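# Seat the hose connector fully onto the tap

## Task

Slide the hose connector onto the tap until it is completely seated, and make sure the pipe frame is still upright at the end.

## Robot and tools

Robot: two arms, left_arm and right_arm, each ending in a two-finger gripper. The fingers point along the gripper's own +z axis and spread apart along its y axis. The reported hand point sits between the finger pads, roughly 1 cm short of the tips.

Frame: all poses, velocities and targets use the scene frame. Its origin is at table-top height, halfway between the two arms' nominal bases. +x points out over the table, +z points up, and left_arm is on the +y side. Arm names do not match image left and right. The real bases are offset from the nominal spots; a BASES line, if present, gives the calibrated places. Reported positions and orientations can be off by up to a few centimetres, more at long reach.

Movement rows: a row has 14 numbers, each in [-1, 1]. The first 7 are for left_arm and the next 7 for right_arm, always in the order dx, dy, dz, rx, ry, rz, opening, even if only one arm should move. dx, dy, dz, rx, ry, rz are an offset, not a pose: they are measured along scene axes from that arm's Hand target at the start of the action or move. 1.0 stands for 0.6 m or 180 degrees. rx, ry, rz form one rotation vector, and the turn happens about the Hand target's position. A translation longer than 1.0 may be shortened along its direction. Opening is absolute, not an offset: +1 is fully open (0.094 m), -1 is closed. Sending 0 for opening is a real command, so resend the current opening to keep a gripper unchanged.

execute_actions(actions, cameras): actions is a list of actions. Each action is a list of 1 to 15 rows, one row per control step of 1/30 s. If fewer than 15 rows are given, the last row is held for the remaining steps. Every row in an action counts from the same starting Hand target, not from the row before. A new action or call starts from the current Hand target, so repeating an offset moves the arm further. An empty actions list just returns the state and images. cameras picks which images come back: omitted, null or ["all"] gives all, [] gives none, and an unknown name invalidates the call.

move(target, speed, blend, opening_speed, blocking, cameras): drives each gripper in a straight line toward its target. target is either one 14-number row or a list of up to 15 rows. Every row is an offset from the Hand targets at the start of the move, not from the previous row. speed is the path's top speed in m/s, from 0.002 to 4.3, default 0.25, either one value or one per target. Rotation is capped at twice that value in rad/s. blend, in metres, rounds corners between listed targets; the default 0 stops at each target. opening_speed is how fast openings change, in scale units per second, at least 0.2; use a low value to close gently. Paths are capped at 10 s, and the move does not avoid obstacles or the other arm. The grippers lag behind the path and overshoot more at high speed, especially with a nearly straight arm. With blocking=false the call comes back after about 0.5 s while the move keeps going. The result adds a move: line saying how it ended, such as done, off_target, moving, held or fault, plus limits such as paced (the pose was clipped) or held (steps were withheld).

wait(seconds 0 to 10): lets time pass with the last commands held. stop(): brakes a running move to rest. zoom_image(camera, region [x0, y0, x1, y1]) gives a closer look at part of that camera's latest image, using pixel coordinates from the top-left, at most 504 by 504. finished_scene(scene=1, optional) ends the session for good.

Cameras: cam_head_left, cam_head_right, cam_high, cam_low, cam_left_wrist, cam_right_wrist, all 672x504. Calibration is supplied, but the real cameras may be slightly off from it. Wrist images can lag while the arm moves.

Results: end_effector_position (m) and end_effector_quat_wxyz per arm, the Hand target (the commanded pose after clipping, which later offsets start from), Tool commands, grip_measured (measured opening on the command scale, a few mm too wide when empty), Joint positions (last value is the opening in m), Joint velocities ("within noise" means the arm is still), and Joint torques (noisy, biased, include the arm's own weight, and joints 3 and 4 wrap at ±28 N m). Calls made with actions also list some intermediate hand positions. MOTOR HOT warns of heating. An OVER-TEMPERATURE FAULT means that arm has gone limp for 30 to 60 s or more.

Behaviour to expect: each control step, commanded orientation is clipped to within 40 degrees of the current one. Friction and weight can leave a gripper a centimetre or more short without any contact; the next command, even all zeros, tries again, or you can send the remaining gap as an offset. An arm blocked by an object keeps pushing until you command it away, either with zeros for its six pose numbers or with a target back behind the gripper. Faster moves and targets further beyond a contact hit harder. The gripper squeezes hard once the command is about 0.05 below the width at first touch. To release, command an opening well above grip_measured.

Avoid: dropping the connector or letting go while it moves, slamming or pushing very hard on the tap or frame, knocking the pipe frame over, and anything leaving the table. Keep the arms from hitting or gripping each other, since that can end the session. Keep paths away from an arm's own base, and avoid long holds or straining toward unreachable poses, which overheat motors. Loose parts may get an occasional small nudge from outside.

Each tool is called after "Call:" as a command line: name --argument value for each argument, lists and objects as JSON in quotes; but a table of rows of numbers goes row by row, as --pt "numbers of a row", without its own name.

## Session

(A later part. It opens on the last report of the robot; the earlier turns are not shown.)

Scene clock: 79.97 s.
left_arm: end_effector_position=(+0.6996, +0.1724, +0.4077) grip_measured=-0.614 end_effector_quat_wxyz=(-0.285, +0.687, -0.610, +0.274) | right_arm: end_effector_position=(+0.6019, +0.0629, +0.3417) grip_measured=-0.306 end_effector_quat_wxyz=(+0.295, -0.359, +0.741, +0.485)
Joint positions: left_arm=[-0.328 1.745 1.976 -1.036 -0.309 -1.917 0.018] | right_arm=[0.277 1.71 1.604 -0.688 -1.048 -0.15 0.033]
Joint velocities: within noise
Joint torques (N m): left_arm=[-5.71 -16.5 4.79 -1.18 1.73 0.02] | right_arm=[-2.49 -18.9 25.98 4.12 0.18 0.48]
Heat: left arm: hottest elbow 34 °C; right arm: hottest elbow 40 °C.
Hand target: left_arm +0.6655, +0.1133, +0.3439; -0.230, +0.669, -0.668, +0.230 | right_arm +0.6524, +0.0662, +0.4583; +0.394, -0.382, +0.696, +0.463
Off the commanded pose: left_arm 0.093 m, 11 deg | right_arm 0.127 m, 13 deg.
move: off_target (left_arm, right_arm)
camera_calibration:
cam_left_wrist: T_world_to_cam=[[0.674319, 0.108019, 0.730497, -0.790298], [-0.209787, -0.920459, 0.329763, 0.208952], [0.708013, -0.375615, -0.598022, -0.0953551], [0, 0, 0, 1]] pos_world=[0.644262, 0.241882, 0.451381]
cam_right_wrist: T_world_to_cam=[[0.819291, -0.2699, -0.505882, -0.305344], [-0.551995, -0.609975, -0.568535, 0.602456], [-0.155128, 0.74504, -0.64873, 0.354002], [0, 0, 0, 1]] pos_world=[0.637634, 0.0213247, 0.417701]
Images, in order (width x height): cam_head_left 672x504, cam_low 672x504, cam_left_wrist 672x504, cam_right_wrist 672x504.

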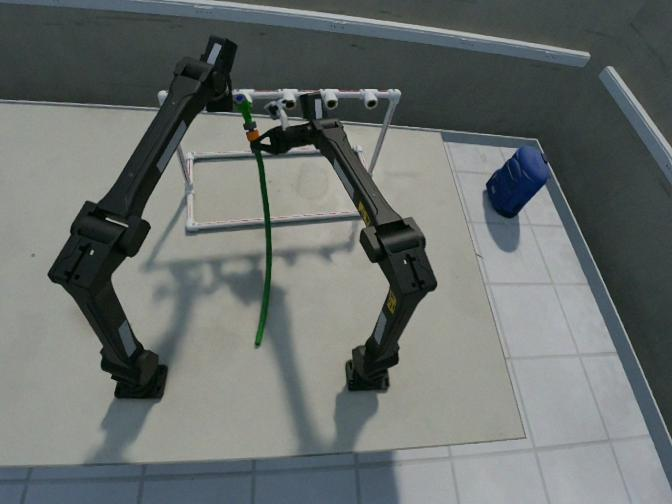

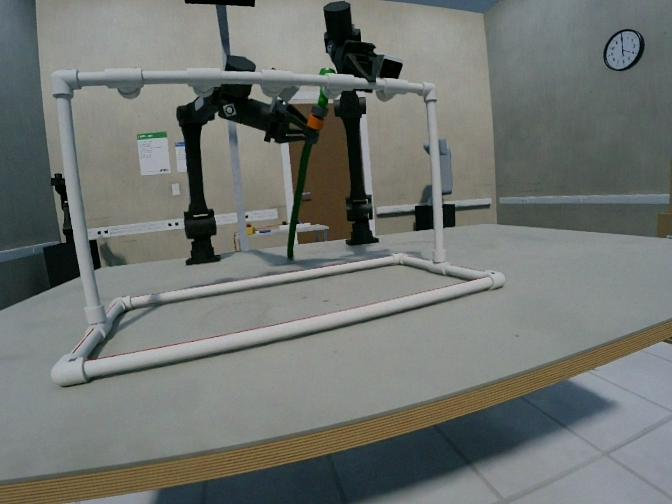

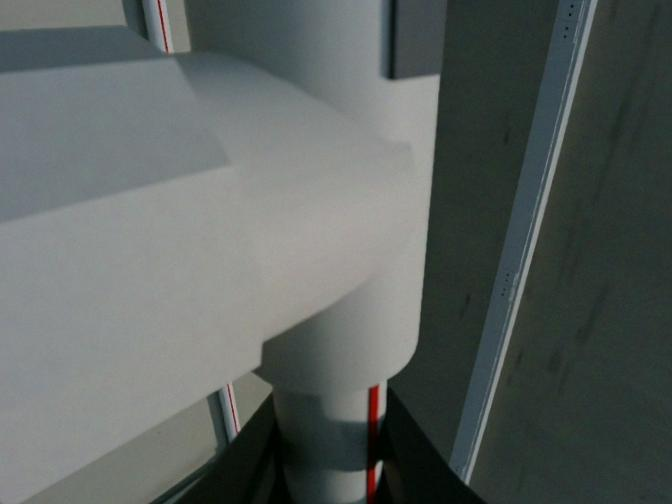

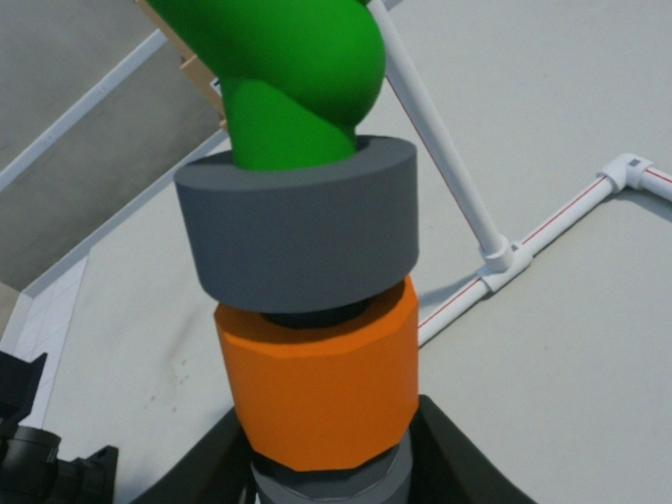

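Call:
move --pt "0.0675 0.108 0.095 0 0 0 -0.9 -0.059 -0.0053 -0.159 -0.0122 0.0351 0.0165 -0.9" --speed 0.08 --cameras '["cam_low","cam_left_wrist","cam_head_left","cam_right_wrist","cam_high"]'

Call:
zoom_image --camera "cam_low" --region '[298, 90, 346, 152]'

Call:
zoom_image --camera "cam_head_left" --region '[235, 100, 275, 160]'

Scene clock: 91.60 s.
left_arm: end_effector_position=(+0.7020, +0.1810, +0.4118) grip_measured=-0.615 end_effector_quat_wxyz=(-0.235, +0.687, -0.639, +0.254) | right_arm: end_effector_position=(+0.6026, +0.0670, +0.3397) grip_measured=-0.306 end_effector_quat_wxyz=(+0.300, -0.369, +0.732, +0.487)
Joint positions: left_arm=[-0.289 1.803 2.114 -1.198 -0.199 -1.884 0.018] | right_arm=[0.281 1.719 1.604 -0.671 -1.061 -0.166 0.033]
Joint velocities: within noise
Joint torques (N m): left_arm=[1.32 -15.56 14.04 -0.18 0.38 0.7] | right_arm=[-1.79 -17.26 13.09 3.73 -0.41 0.02]
Heat: left arm: hottest elbow 33 °C; right arm: hottest elbow 43 °C.
Hand target: left_arm +0.7060, +0.1781, +0.4010; -0.230, +0.669, -0.668, +0.230 | right_arm +0.6169, +0.0631, +0.3629; +0.336, -0.381, +0.716, +0.480
Off the commanded pose: left_arm 0.012 m, 5 deg | right_arm 0.028 m, 5 deg.
move: off_target (left_arm, right_arm)
camera_calibration:
cam_left_wrist: T_world_to_cam=[[0.752956, 0.0869476, 0.652302, -0.815134], [-0.224389, -0.897907, 0.378699, 0.202024], [0.618633, -0.431513, -0.656574, 0.00560861], [0, 0, 0, 1]] pos_world=[0.655622, 0.254693, 0.45889]
cam_right_wrist: T_world_to_cam=[[0.833969, -0.249428, -0.49222, -0.320685], [-0.529186, -0.614318, -0.5853, 0.596396], [-0.15639, 0.748598, -0.644316, 0.348707], [0, 0, 0, 1]] pos_world=[0.63758, 0.0253475, 0.4159]
Images, in order (width x height): cam_head_left 672x504, cam_high 672x504, cam_low 672x504, cam_left_wrist 672x504, cam_right_wrist 672x504.

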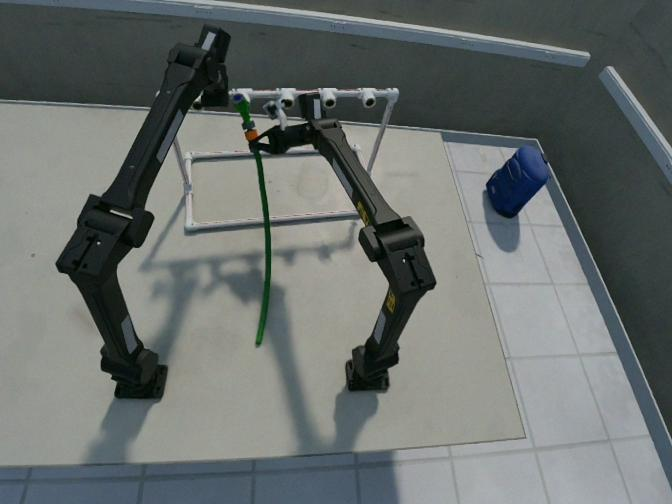

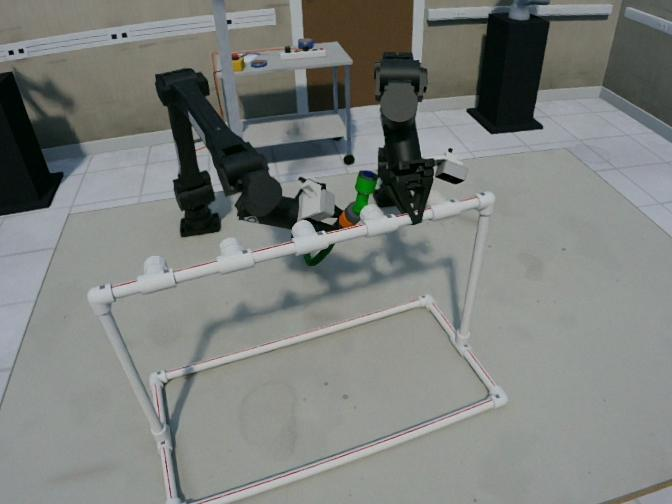

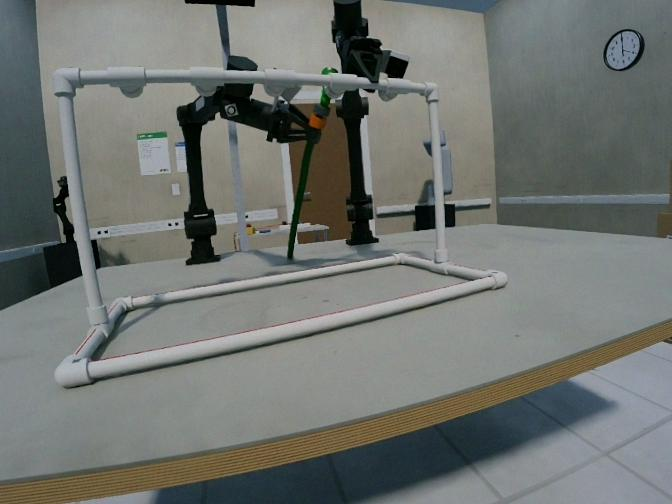

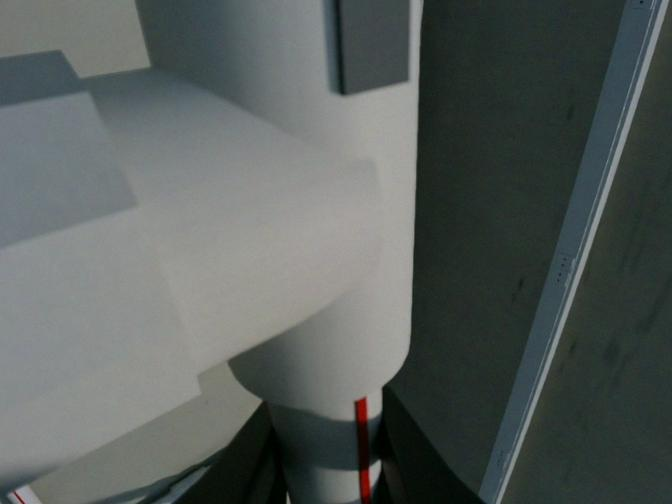

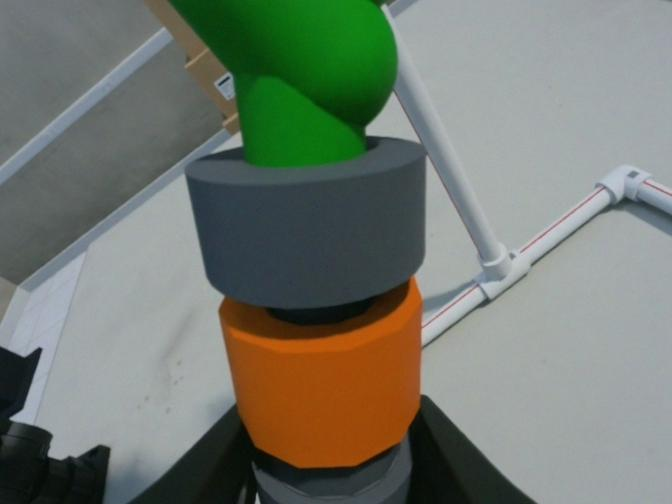

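Scaled by 8.129 from the camera's 672x504 image, which has a finer 960x720 frame.

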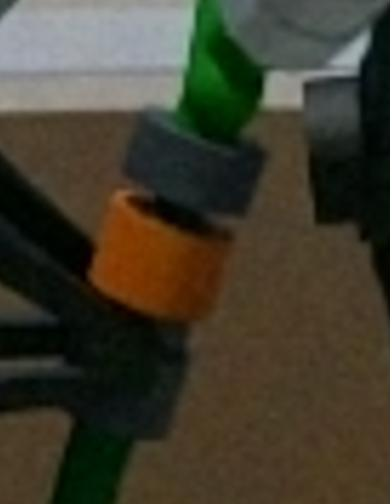

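Scaled by 8.400 from the camera's 672x504 image, which has a finer 960x720 frame.

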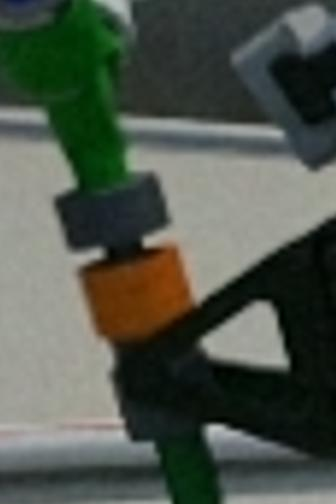

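Call:
move --pt "0 0 0 0 0 0 0.0 0 0 0 0 0 0 -0.7" --pt "-0.083 0 0.108 0 0 0 0.2 0 0 0 0 0 0 -0.7" --pt "-0.2 -0.03 0.26 0.245 -0.031 -0.393 0.2 0 0 0 0 0 0 -0.7" --pt "-0.213 -0.072 0.25 0.245 -0.031 -0.393 0.2 0 0 0 0 0 0 -0.7" --speed '[0.1,0.1,0.25,0.2]'

Scene clock: 99.43 s.
left_arm: end_effector_position=(+0.5772, +0.1383, +0.5393) grip_measured=+0.198 end_effector_quat_wxyz=(+0.297, -0.034, +0.950, -0.092) | right_arm: end_effector_position=(+0.6044, +0.0676, +0.3394) grip_measured=-0.306 end_effector_quat_wxyz=(+0.304, -0.371, +0.730, +0.487)
Joint positions: left_arm=[-0.391 1.736 2.433 -1.641 -0.089 -0.459 0.056] | right_arm=[0.281 1.721 1.604 -0.659 -1.061 -0.166 0.033]
Joint velocities: within noise
Joint torques (N m): left_arm=[0.79 -14.21 13.78 1.06 -0.03 0.07] | right_arm=[-1.79 -17.44 13.05 3.25 -0.39 0.01]
Heat: left arm: hottest elbow 34 °C; right arm: hottest elbow 43 °C.
Hand target: left_arm +0.5782, +0.1349, +0.5510; +0.306, -0.031, +0.947, -0.096 | right_arm +0.6169, +0.0631, +0.3629; +0.336, -0.381, +0.716, +0.480
Off the commanded pose: left_arm 0.012 m, 1 deg | right_arm 0.027 m, 4 deg.
move: off_target (left_arm, right_arm); target 2's new opening was sent with left_arm's hand 0.027 m and 3 deg from that target
camera_calibration:
cam_left_wrist: T_world_to_cam=[[0.0182929, -0.977702, 0.209201, 0.0097658], [-0.986837, -0.0512811, -0.153372, 0.697389], [0.16068, -0.203641, -0.96577, 0.547695], [0, 0, 0, 1]] pos_world=[0.600027, 0.156844, 0.633864]
cam_right_wrist: T_world_to_cam=[[0.838432, -0.247716, -0.485457, -0.327295], [-0.523717, -0.612723, -0.591854, 0.596307], [-0.150839, 0.750471, -0.64346, 0.34464], [0, 0, 0, 1]] pos_world=[0.638696, 0.025653, 0.415801]

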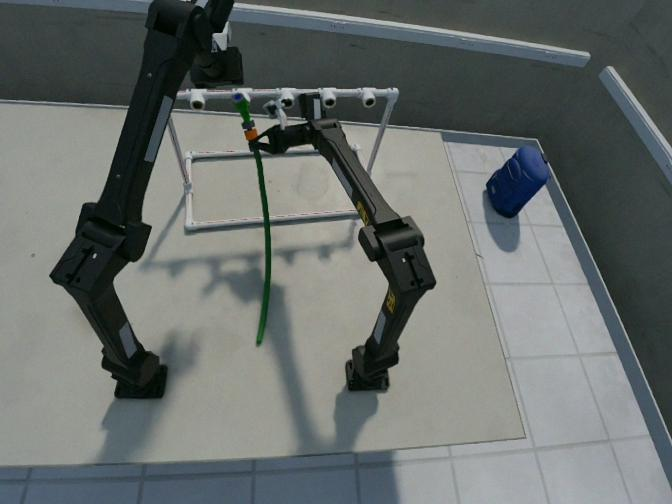

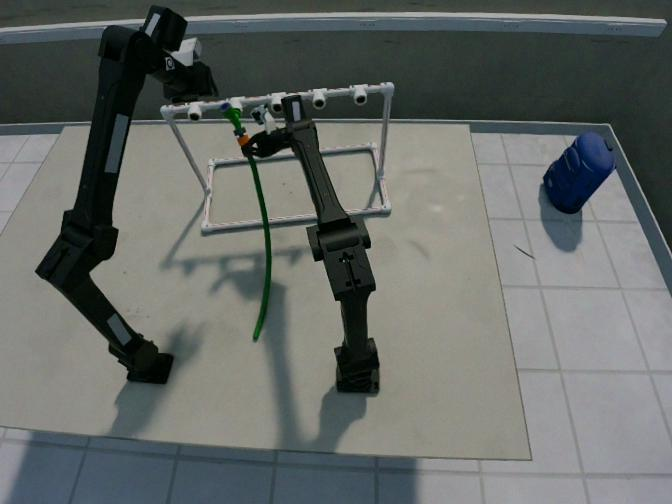

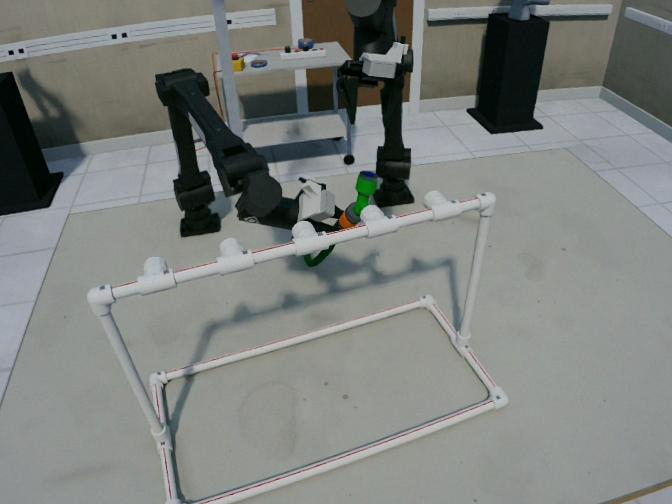

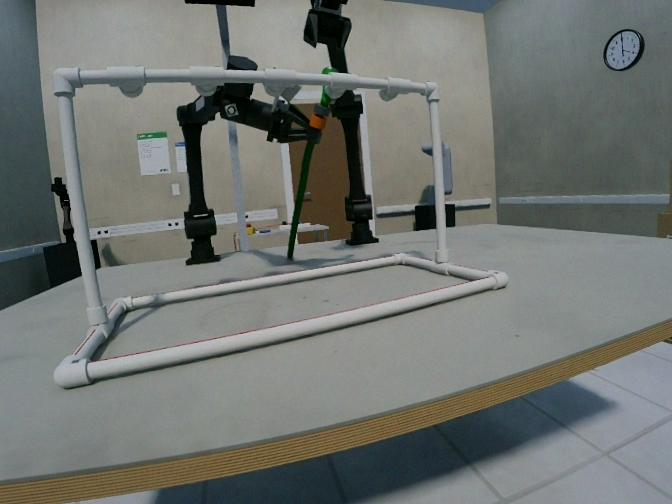

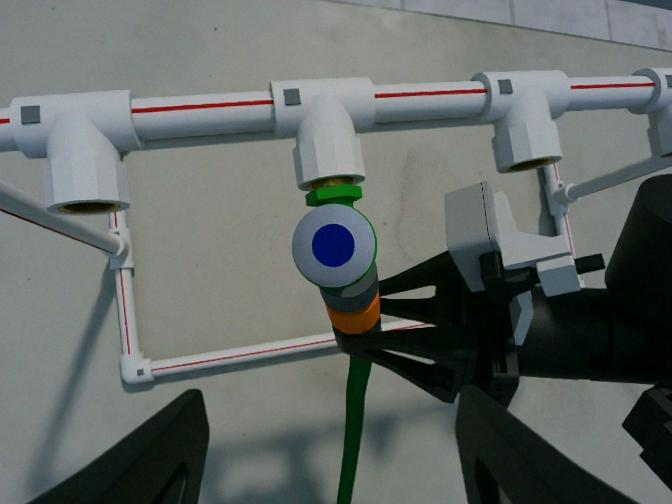

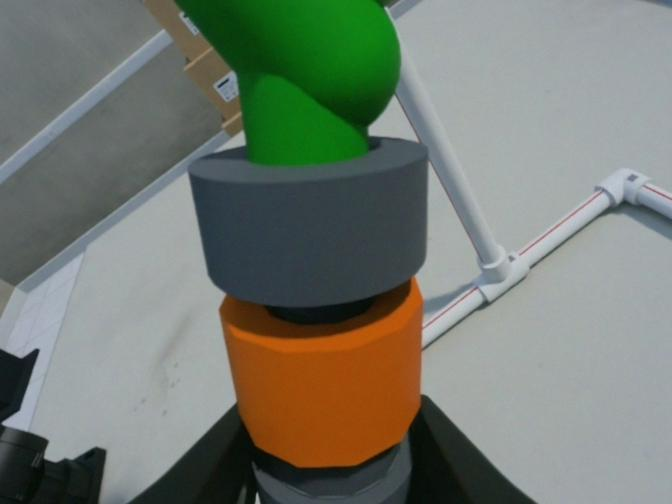

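Call:
move --pt "0.039 -0.022 -0.094 0 0 0 0.1 0 0 0 0 0 0 -0.7" --speed '[0.12]' --cameras '["cam_left_wrist","cam_low","cam_high"]'

Scene clock: 101.17 s.
left_arm: end_effector_position=(+0.6049, +0.1266, +0.4911) grip_measured=+0.102 end_effector_quat_wxyz=(+0.299, -0.035, +0.949, -0.092) | right_arm: end_effector_position=(+0.6044, +0.0676, +0.3394) grip_measured=-0.306 end_effector_quat_wxyz=(+0.304, -0.371, +0.730, +0.487)
Joint positions: left_arm=[-0.391 1.717 2.25 -1.472 -0.092 -0.459 0.052] | right_arm=[0.281 1.721 1.604 -0.659 -1.061 -0.166 0.033]
Joint velocities: within noise
Joint torques (N m): left_arm=[0.56 -17.49 8.83 2.35 -0.05 0.03] | right_arm=[-1.85 -17.61 13.09 3.26 -0.39 0.02]
Heat: left arm: hottest elbow 34 °C; right arm: hottest elbow 43 °C.
Hand target: left_arm +0.6016, +0.1217, +0.4945; +0.306, -0.031, +0.947, -0.096 | right_arm +0.6169, +0.0631, +0.3629; +0.336, -0.381, +0.716, +0.480
Off the commanded pose: left_arm 0.007 m, 1 deg | right_arm 0.027 m, 4 deg.
move: off_target (right_arm)
camera_calibration:
cam_left_wrist: T_world_to_cam=[[0.0188285, -0.977727, 0.209036, 0.00755729], [-0.986032, -0.0527639, -0.157978, 0.718641], [0.165489, -0.203141, -0.965063, 0.490964], [0, 0, 0, 1]] pos_world=[0.627211, 0.145042, 0.585761]
Images, in order (width x height): cam_high 672x504, cam_low 672x504, cam_left_wrist 672x504.

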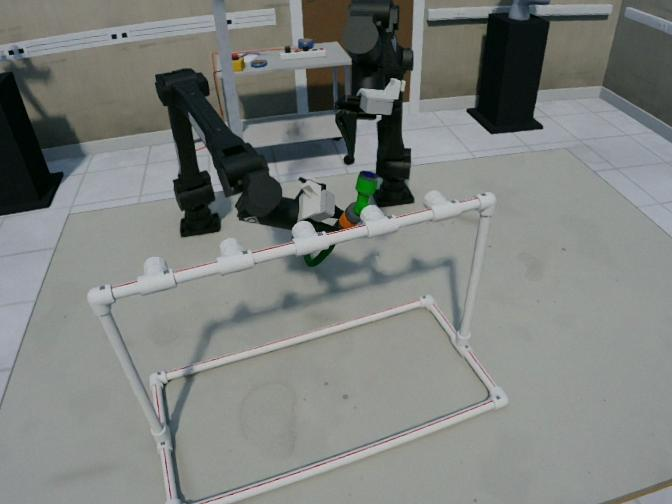

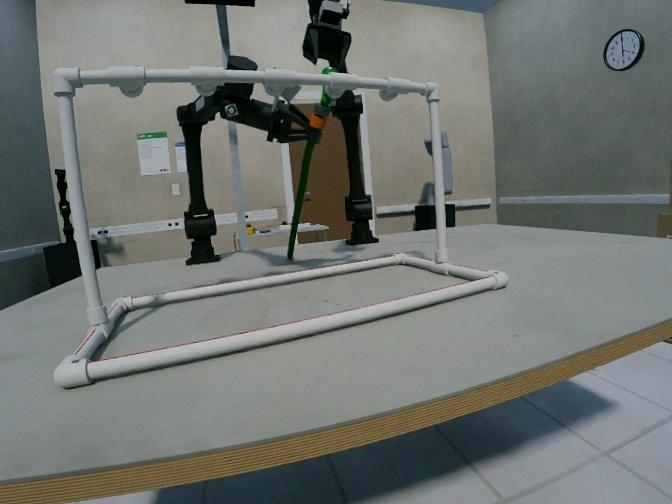

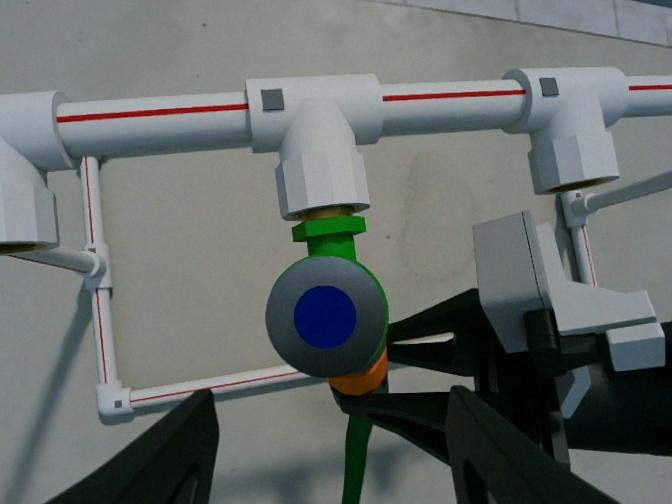

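Call:
move --pt "0.0407 -0.0128 -0.0675 0 0 0 0.1 0 0 0 0 0 0 -0.7" --speed '[0.06]' --cameras '["cam_left_wrist","cam_low","cam_high","cam_head_left"]'

Call:
zoom_image --camera "cam_high" --region '[300, 130, 440, 250]'

Call:
zoom_image --camera "cam_low" --region '[270, 30, 400, 150]'

Scene clock: 102.73 s.
left_arm: end_effector_position=(+0.6231, +0.1186, +0.4606) grip_measured=+0.102 end_effector_quat_wxyz=(+0.306, -0.035, +0.947, -0.095) | right_arm: end_effector_position=(+0.6044, +0.0676, +0.3394) grip_measured=-0.306 end_effector_quat_wxyz=(+0.304, -0.371, +0.730, +0.487)
Joint positions: left_arm=[-0.391 1.715 2.15 -1.358 -0.092 -0.459 0.052] | right_arm=[0.281 1.721 1.604 -0.659 -1.061 -0.166 0.033]
Joint velocities: within noise
Joint torques (N m): left_arm=[0.85 -16.56 9.28 2.44 0.1 0.07] | right_arm=[-1.9 -17.44 13.04 3.26 -0.39 0.02]
Heat: left arm: hottest elbow 34 °C; right arm: hottest elbow 43 °C.
Hand target: left_arm +0.6261, +0.1140, +0.4539; +0.306, -0.031, +0.947, -0.096 | right_arm +0.6169, +0.0631, +0.3629; +0.336, -0.381, +0.716, +0.480
Off the commanded pose: left_arm 0.009 m, 0 deg | right_arm 0.027 m, 4 deg.
move: off_target (right_arm)
camera_calibration:
cam_left_wrist: T_world_to_cam=[[0.0156925, -0.976316, 0.21578, 0.00444086], [-0.983552, -0.0539104, -0.172395, 0.736653], [0.179944, -0.209525, -0.961103, 0.446777], [0, 0, 0, 1]] pos_world=[0.644071, 0.13766, 0.555435]
Images, in order (width x height): cam_head_left 672x504, cam_high 672x504, cam_low 672x504, cam_left_wrist 672x504.

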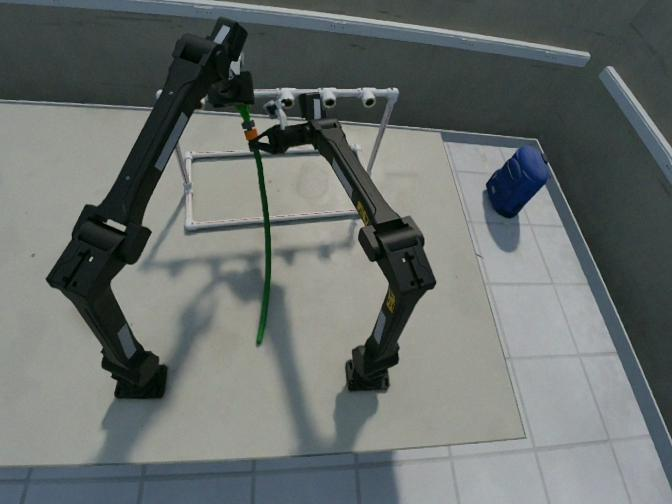

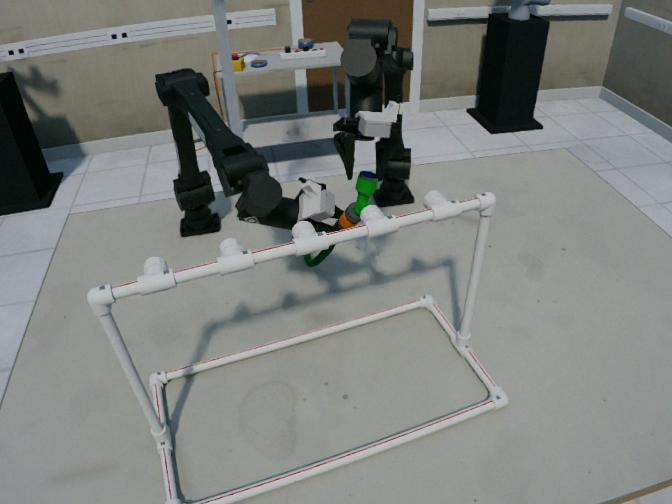

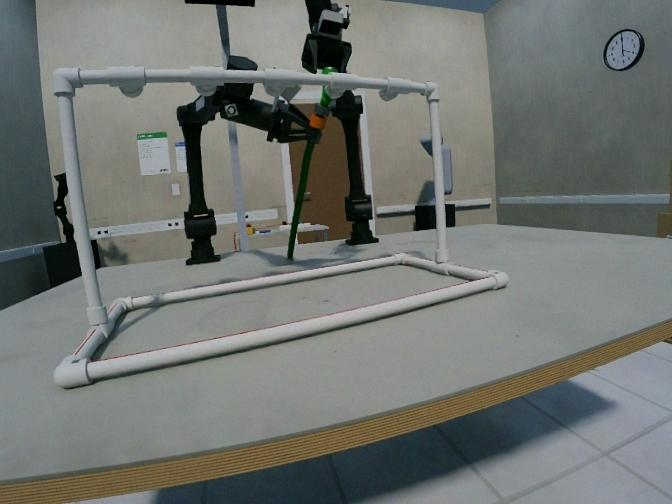

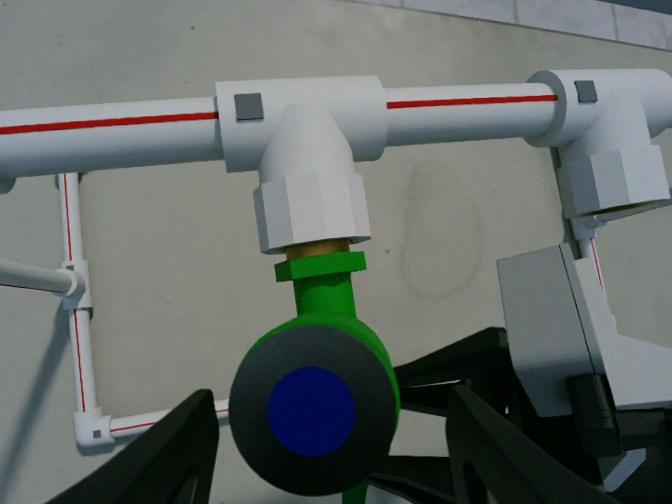

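Scaled by 3.600 from the camera's 672x504 image, which has a finer 960x720 frame.

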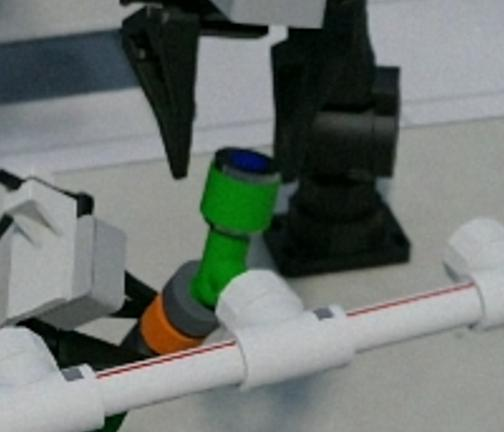

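Scaled by 3.877 from the camera's 672x504 image, which has a finer 960x720 frame.

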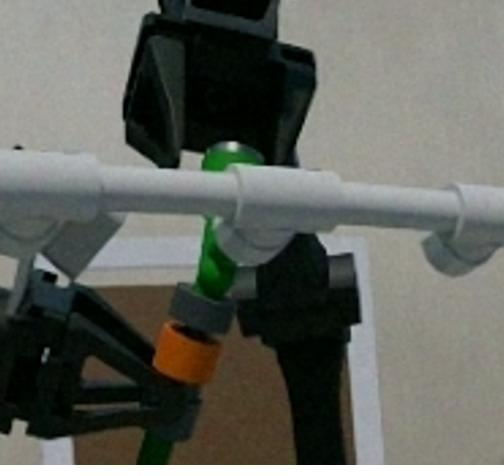

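Call:
move --pt "0.0117 0.006 -0.022 0 0 0 0.1 0 0 0 0 0 0 -0.7" --speed '[0.06]' --cameras '["cam_left_wrist","cam_low","cam_high","cam_head_left"]'

Call:
zoom_image --camera "cam_high" --region '[300, 130, 440, 250]'

Call:
zoom_image --camera "cam_low" --region '[270, 30, 400, 150]'

Scene clock: 103.90 s.
left_arm: end_effector_position=(+0.6282, +0.1152, +0.4466) grip_measured=+0.102 end_effector_quat_wxyz=(+0.305, -0.032, +0.947, -0.097) | right_arm: end_effector_position=(+0.6044, +0.0676, +0.3394) grip_measured=-0.306 end_effector_quat_wxyz=(+0.304, -0.371, +0.730, +0.487)
Joint positions: left_arm=[-0.391 1.715 2.11 -1.319 -0.086 -0.454 0.052] | right_arm=[0.281 1.721 1.604 -0.659 -1.061 -0.166 0.033]
Joint velocities: within noise
Joint torques (N m): left_arm=[1.96 -16.73 9.37 2.44 0.14 0.11] | right_arm=[-1.85 -17.44 13.07 3.26 -0.39 0.02]
Heat: left arm: hottest elbow 34 °C; right arm: hottest elbow 43 °C.
Hand target: left_arm +0.6331, +0.1176, +0.4407; +0.306, -0.031, +0.947, -0.096 | right_arm +0.6169, +0.0631, +0.3629; +0.336, -0.381, +0.716, +0.480
Off the commanded pose: left_arm 0.008 m, 0 deg | right_arm 0.027 m, 4 deg.
move: off_target (right_arm)
camera_calibration:
cam_left_wrist: T_world_to_cam=[[0.0089219, -0.9761, 0.217139, 0.00772088], [-0.984241, -0.0469231, -0.170491, 0.737849], [0.176605, -0.212196, -0.961136, 0.434084], [0, 0, 0, 1]] pos_world=[0.649491, 0.13427, 0.541334]
Images, in order (width x height): cam_head_left 672x504, cam_high 672x504, cam_low 672x504, cam_left_wrist 672x504.

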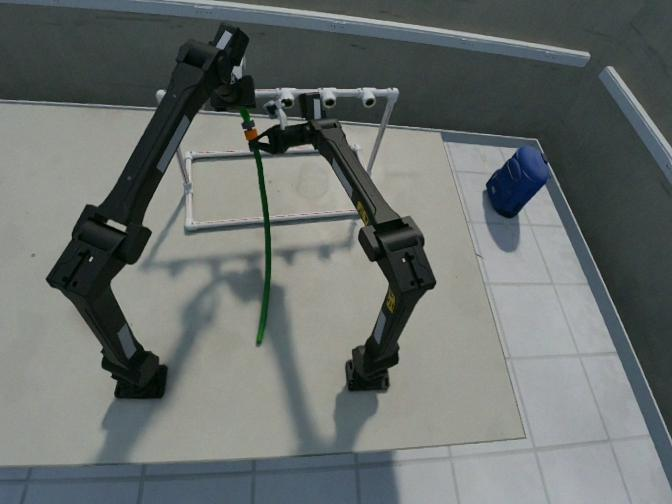

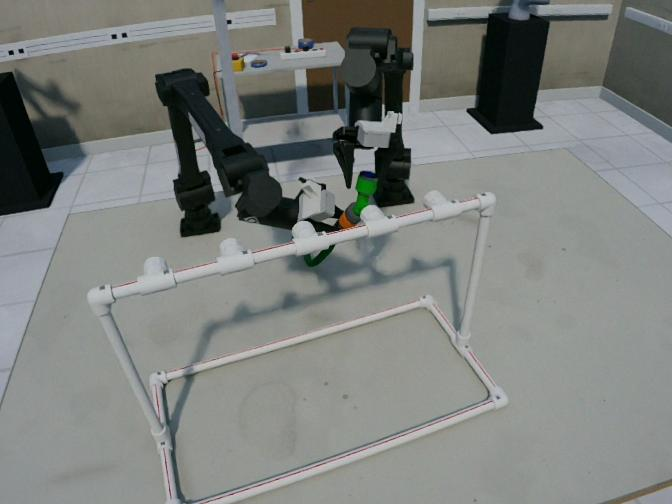

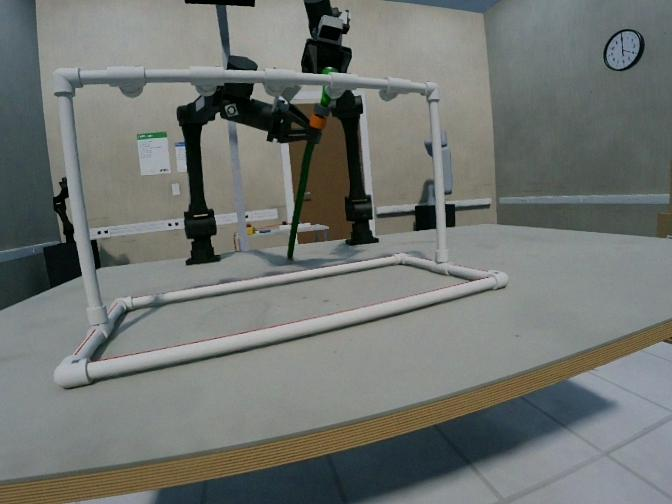

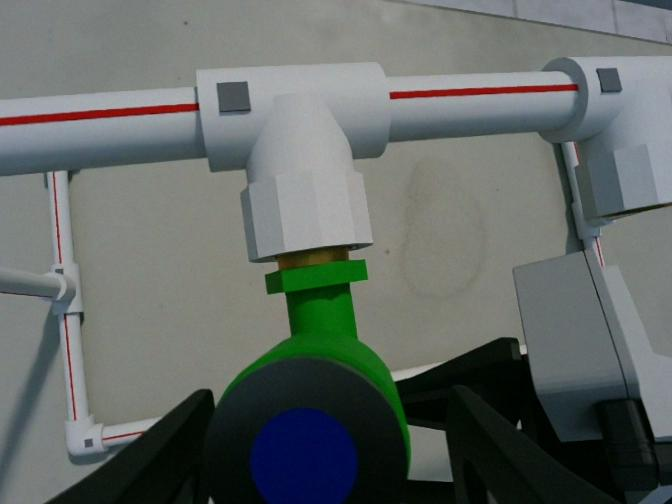

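Scaled by 3.600 from the camera's 672x504 image, which has a finer 960x720 frame.

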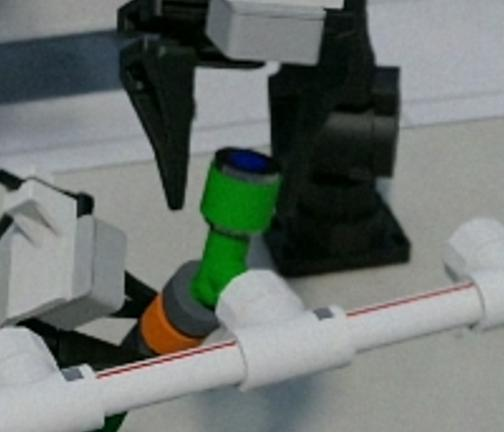

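Scaled by 3.877 from the camera's 672x504 image, which has a finer 960x720 frame.

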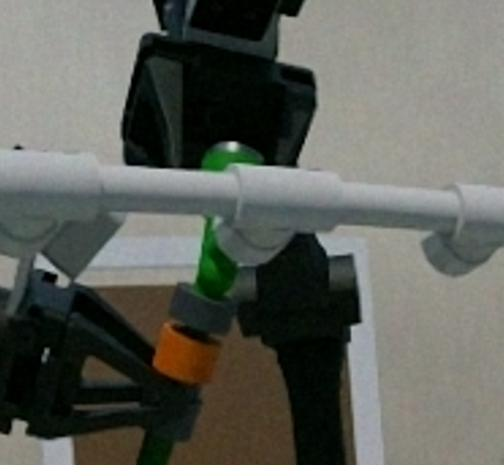

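Call:
move --pt "0.001 0.012 -0.003 0 0 0 0.1 0 0 0 0 0 0 -0.7" --pt "0.001 0.012 -0.003 0 0 0 -0.6 0 0 0 0 0 0 -0.7" --speed '[0.06,0.06]' --opening_speed 0.4

Call:
zoom_image --camera "cam_high" --region '[300, 130, 440, 250]'

Call:
zoom_image --camera "cam_low" --region '[300, 90, 346, 150]'

Call:
zoom_image --camera "cam_head_left" --region '[230, 90, 275, 160]'

Scene clock: 106.87 s.
left_arm: end_effector_position=(+0.6300, +0.1164, +0.4392) grip_measured=-0.268 end_effector_quat_wxyz=(+0.300, -0.029, +0.948, -0.099) | right_arm: end_effector_position=(+0.6046, +0.0677, +0.3393) grip_measured=-0.306 end_effector_quat_wxyz=(+0.304, -0.371, +0.730, +0.487)
Joint positions: left_arm=[-0.385 1.715 2.093 -1.308 -0.073 -0.446 0.034] | right_arm=[0.281 1.722 1.604 -0.657 -1.061 -0.166 0.033]
Joint velocities: within noise
Joint torques (N m): left_arm=[2.43 -17.55 9.4 2.4 -0.05 0.13] | right_arm=[-1.96 -17.49 13.07 3.21 -0.4 0.02]
Heat: left arm: hottest elbow 34 °C; right arm: hottest elbow 42 °C.
Hand target: left_arm +0.6337, +0.1247, +0.4389; +0.306, -0.031, +0.947, -0.096 | right_arm +0.6170, +0.0631, +0.3628; +0.336, -0.381, +0.716, +0.480
Off the commanded pose: left_arm 0.009 m, 1 deg | right_arm 0.027 m, 4 deg.
move: off_target (right_arm)
camera_calibration:
cam_left_wrist: T_world_to_cam=[[0.0031757, -0.975896, 0.218212, 0.013674], [-0.986107, -0.0392978, -0.161398, 0.734639], [0.166083, -0.214668, -0.962463, 0.434462], [0, 0, 0, 1]] pos_world=[0.652232, 0.135479, 0.533739]
cam_right_wrist: T_world_to_cam=[[0.838938, -0.247972, -0.484451, -0.328175], [-0.523197, -0.612545, -0.592498, 0.596406], [-0.149825, 0.750532, -0.643625, 0.344015], [0, 0, 0, 1]] pos_world=[0.638898, 0.0257529, 0.415801]

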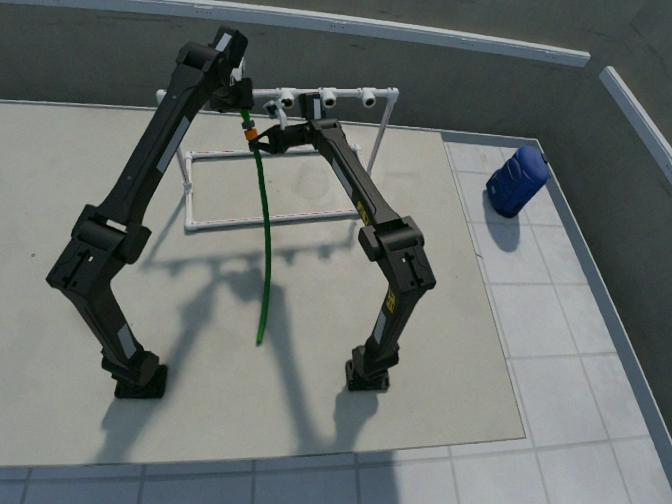

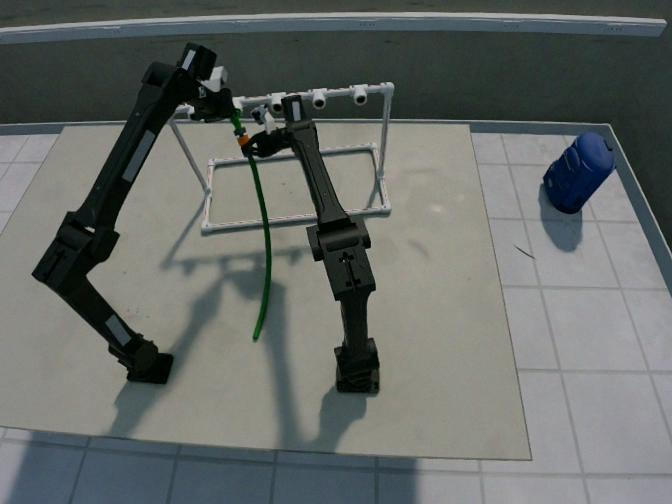

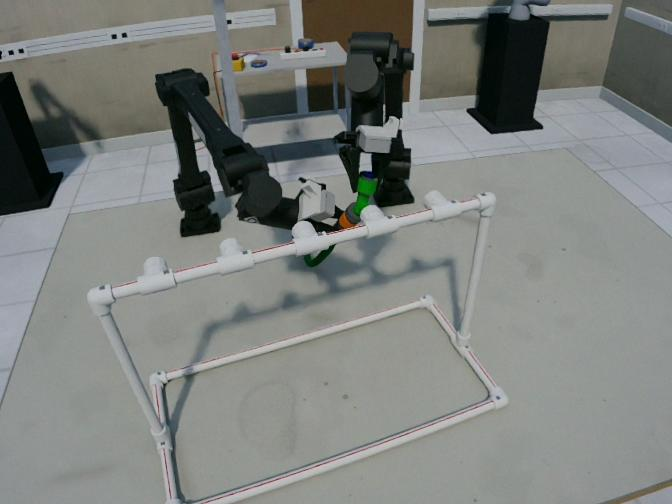

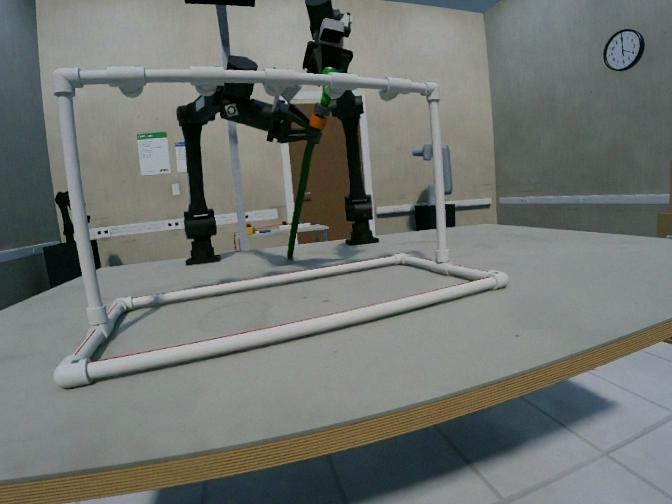

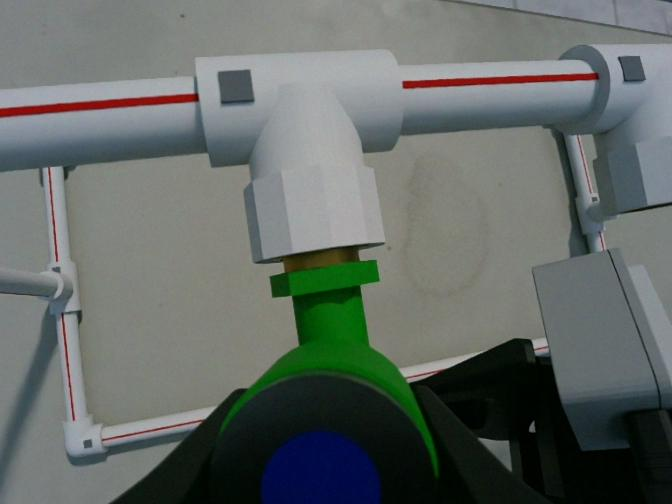

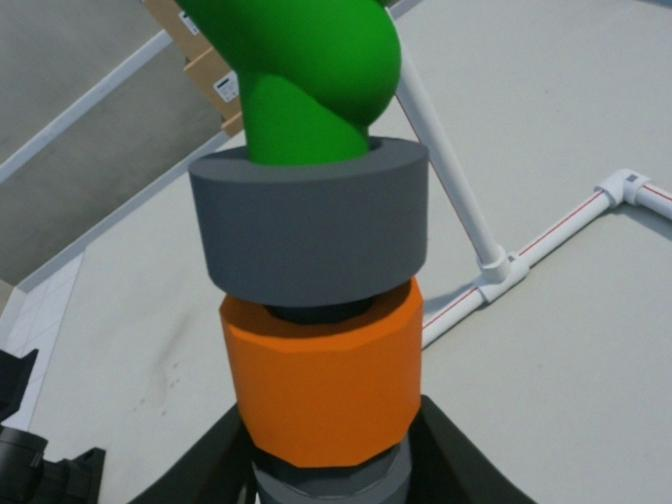

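Scaled by 3.600 from the camera's 672x504 image, which has a finer 960x720 frame.

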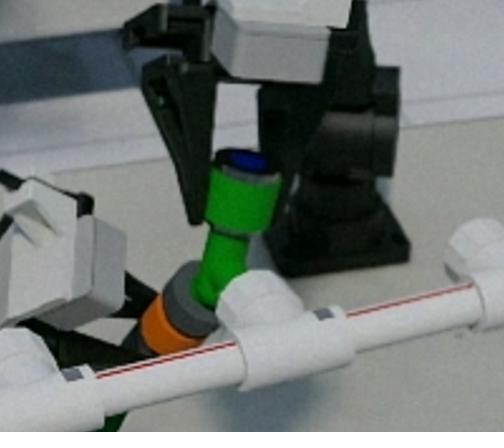

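Scaled by 8.400 from the camera's 672x504 image, which has a finer 960x720 frame.

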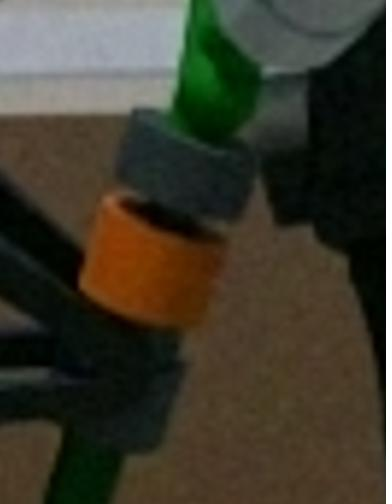

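Scaled by 7.200 from the camera's 672x504 image, which has a finer 960x720 frame.

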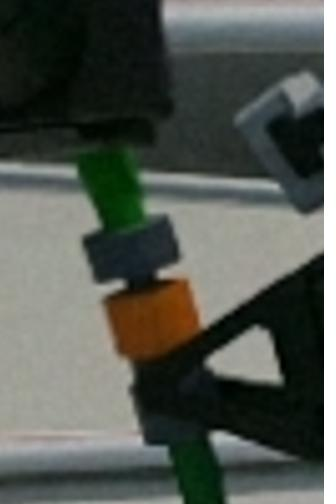

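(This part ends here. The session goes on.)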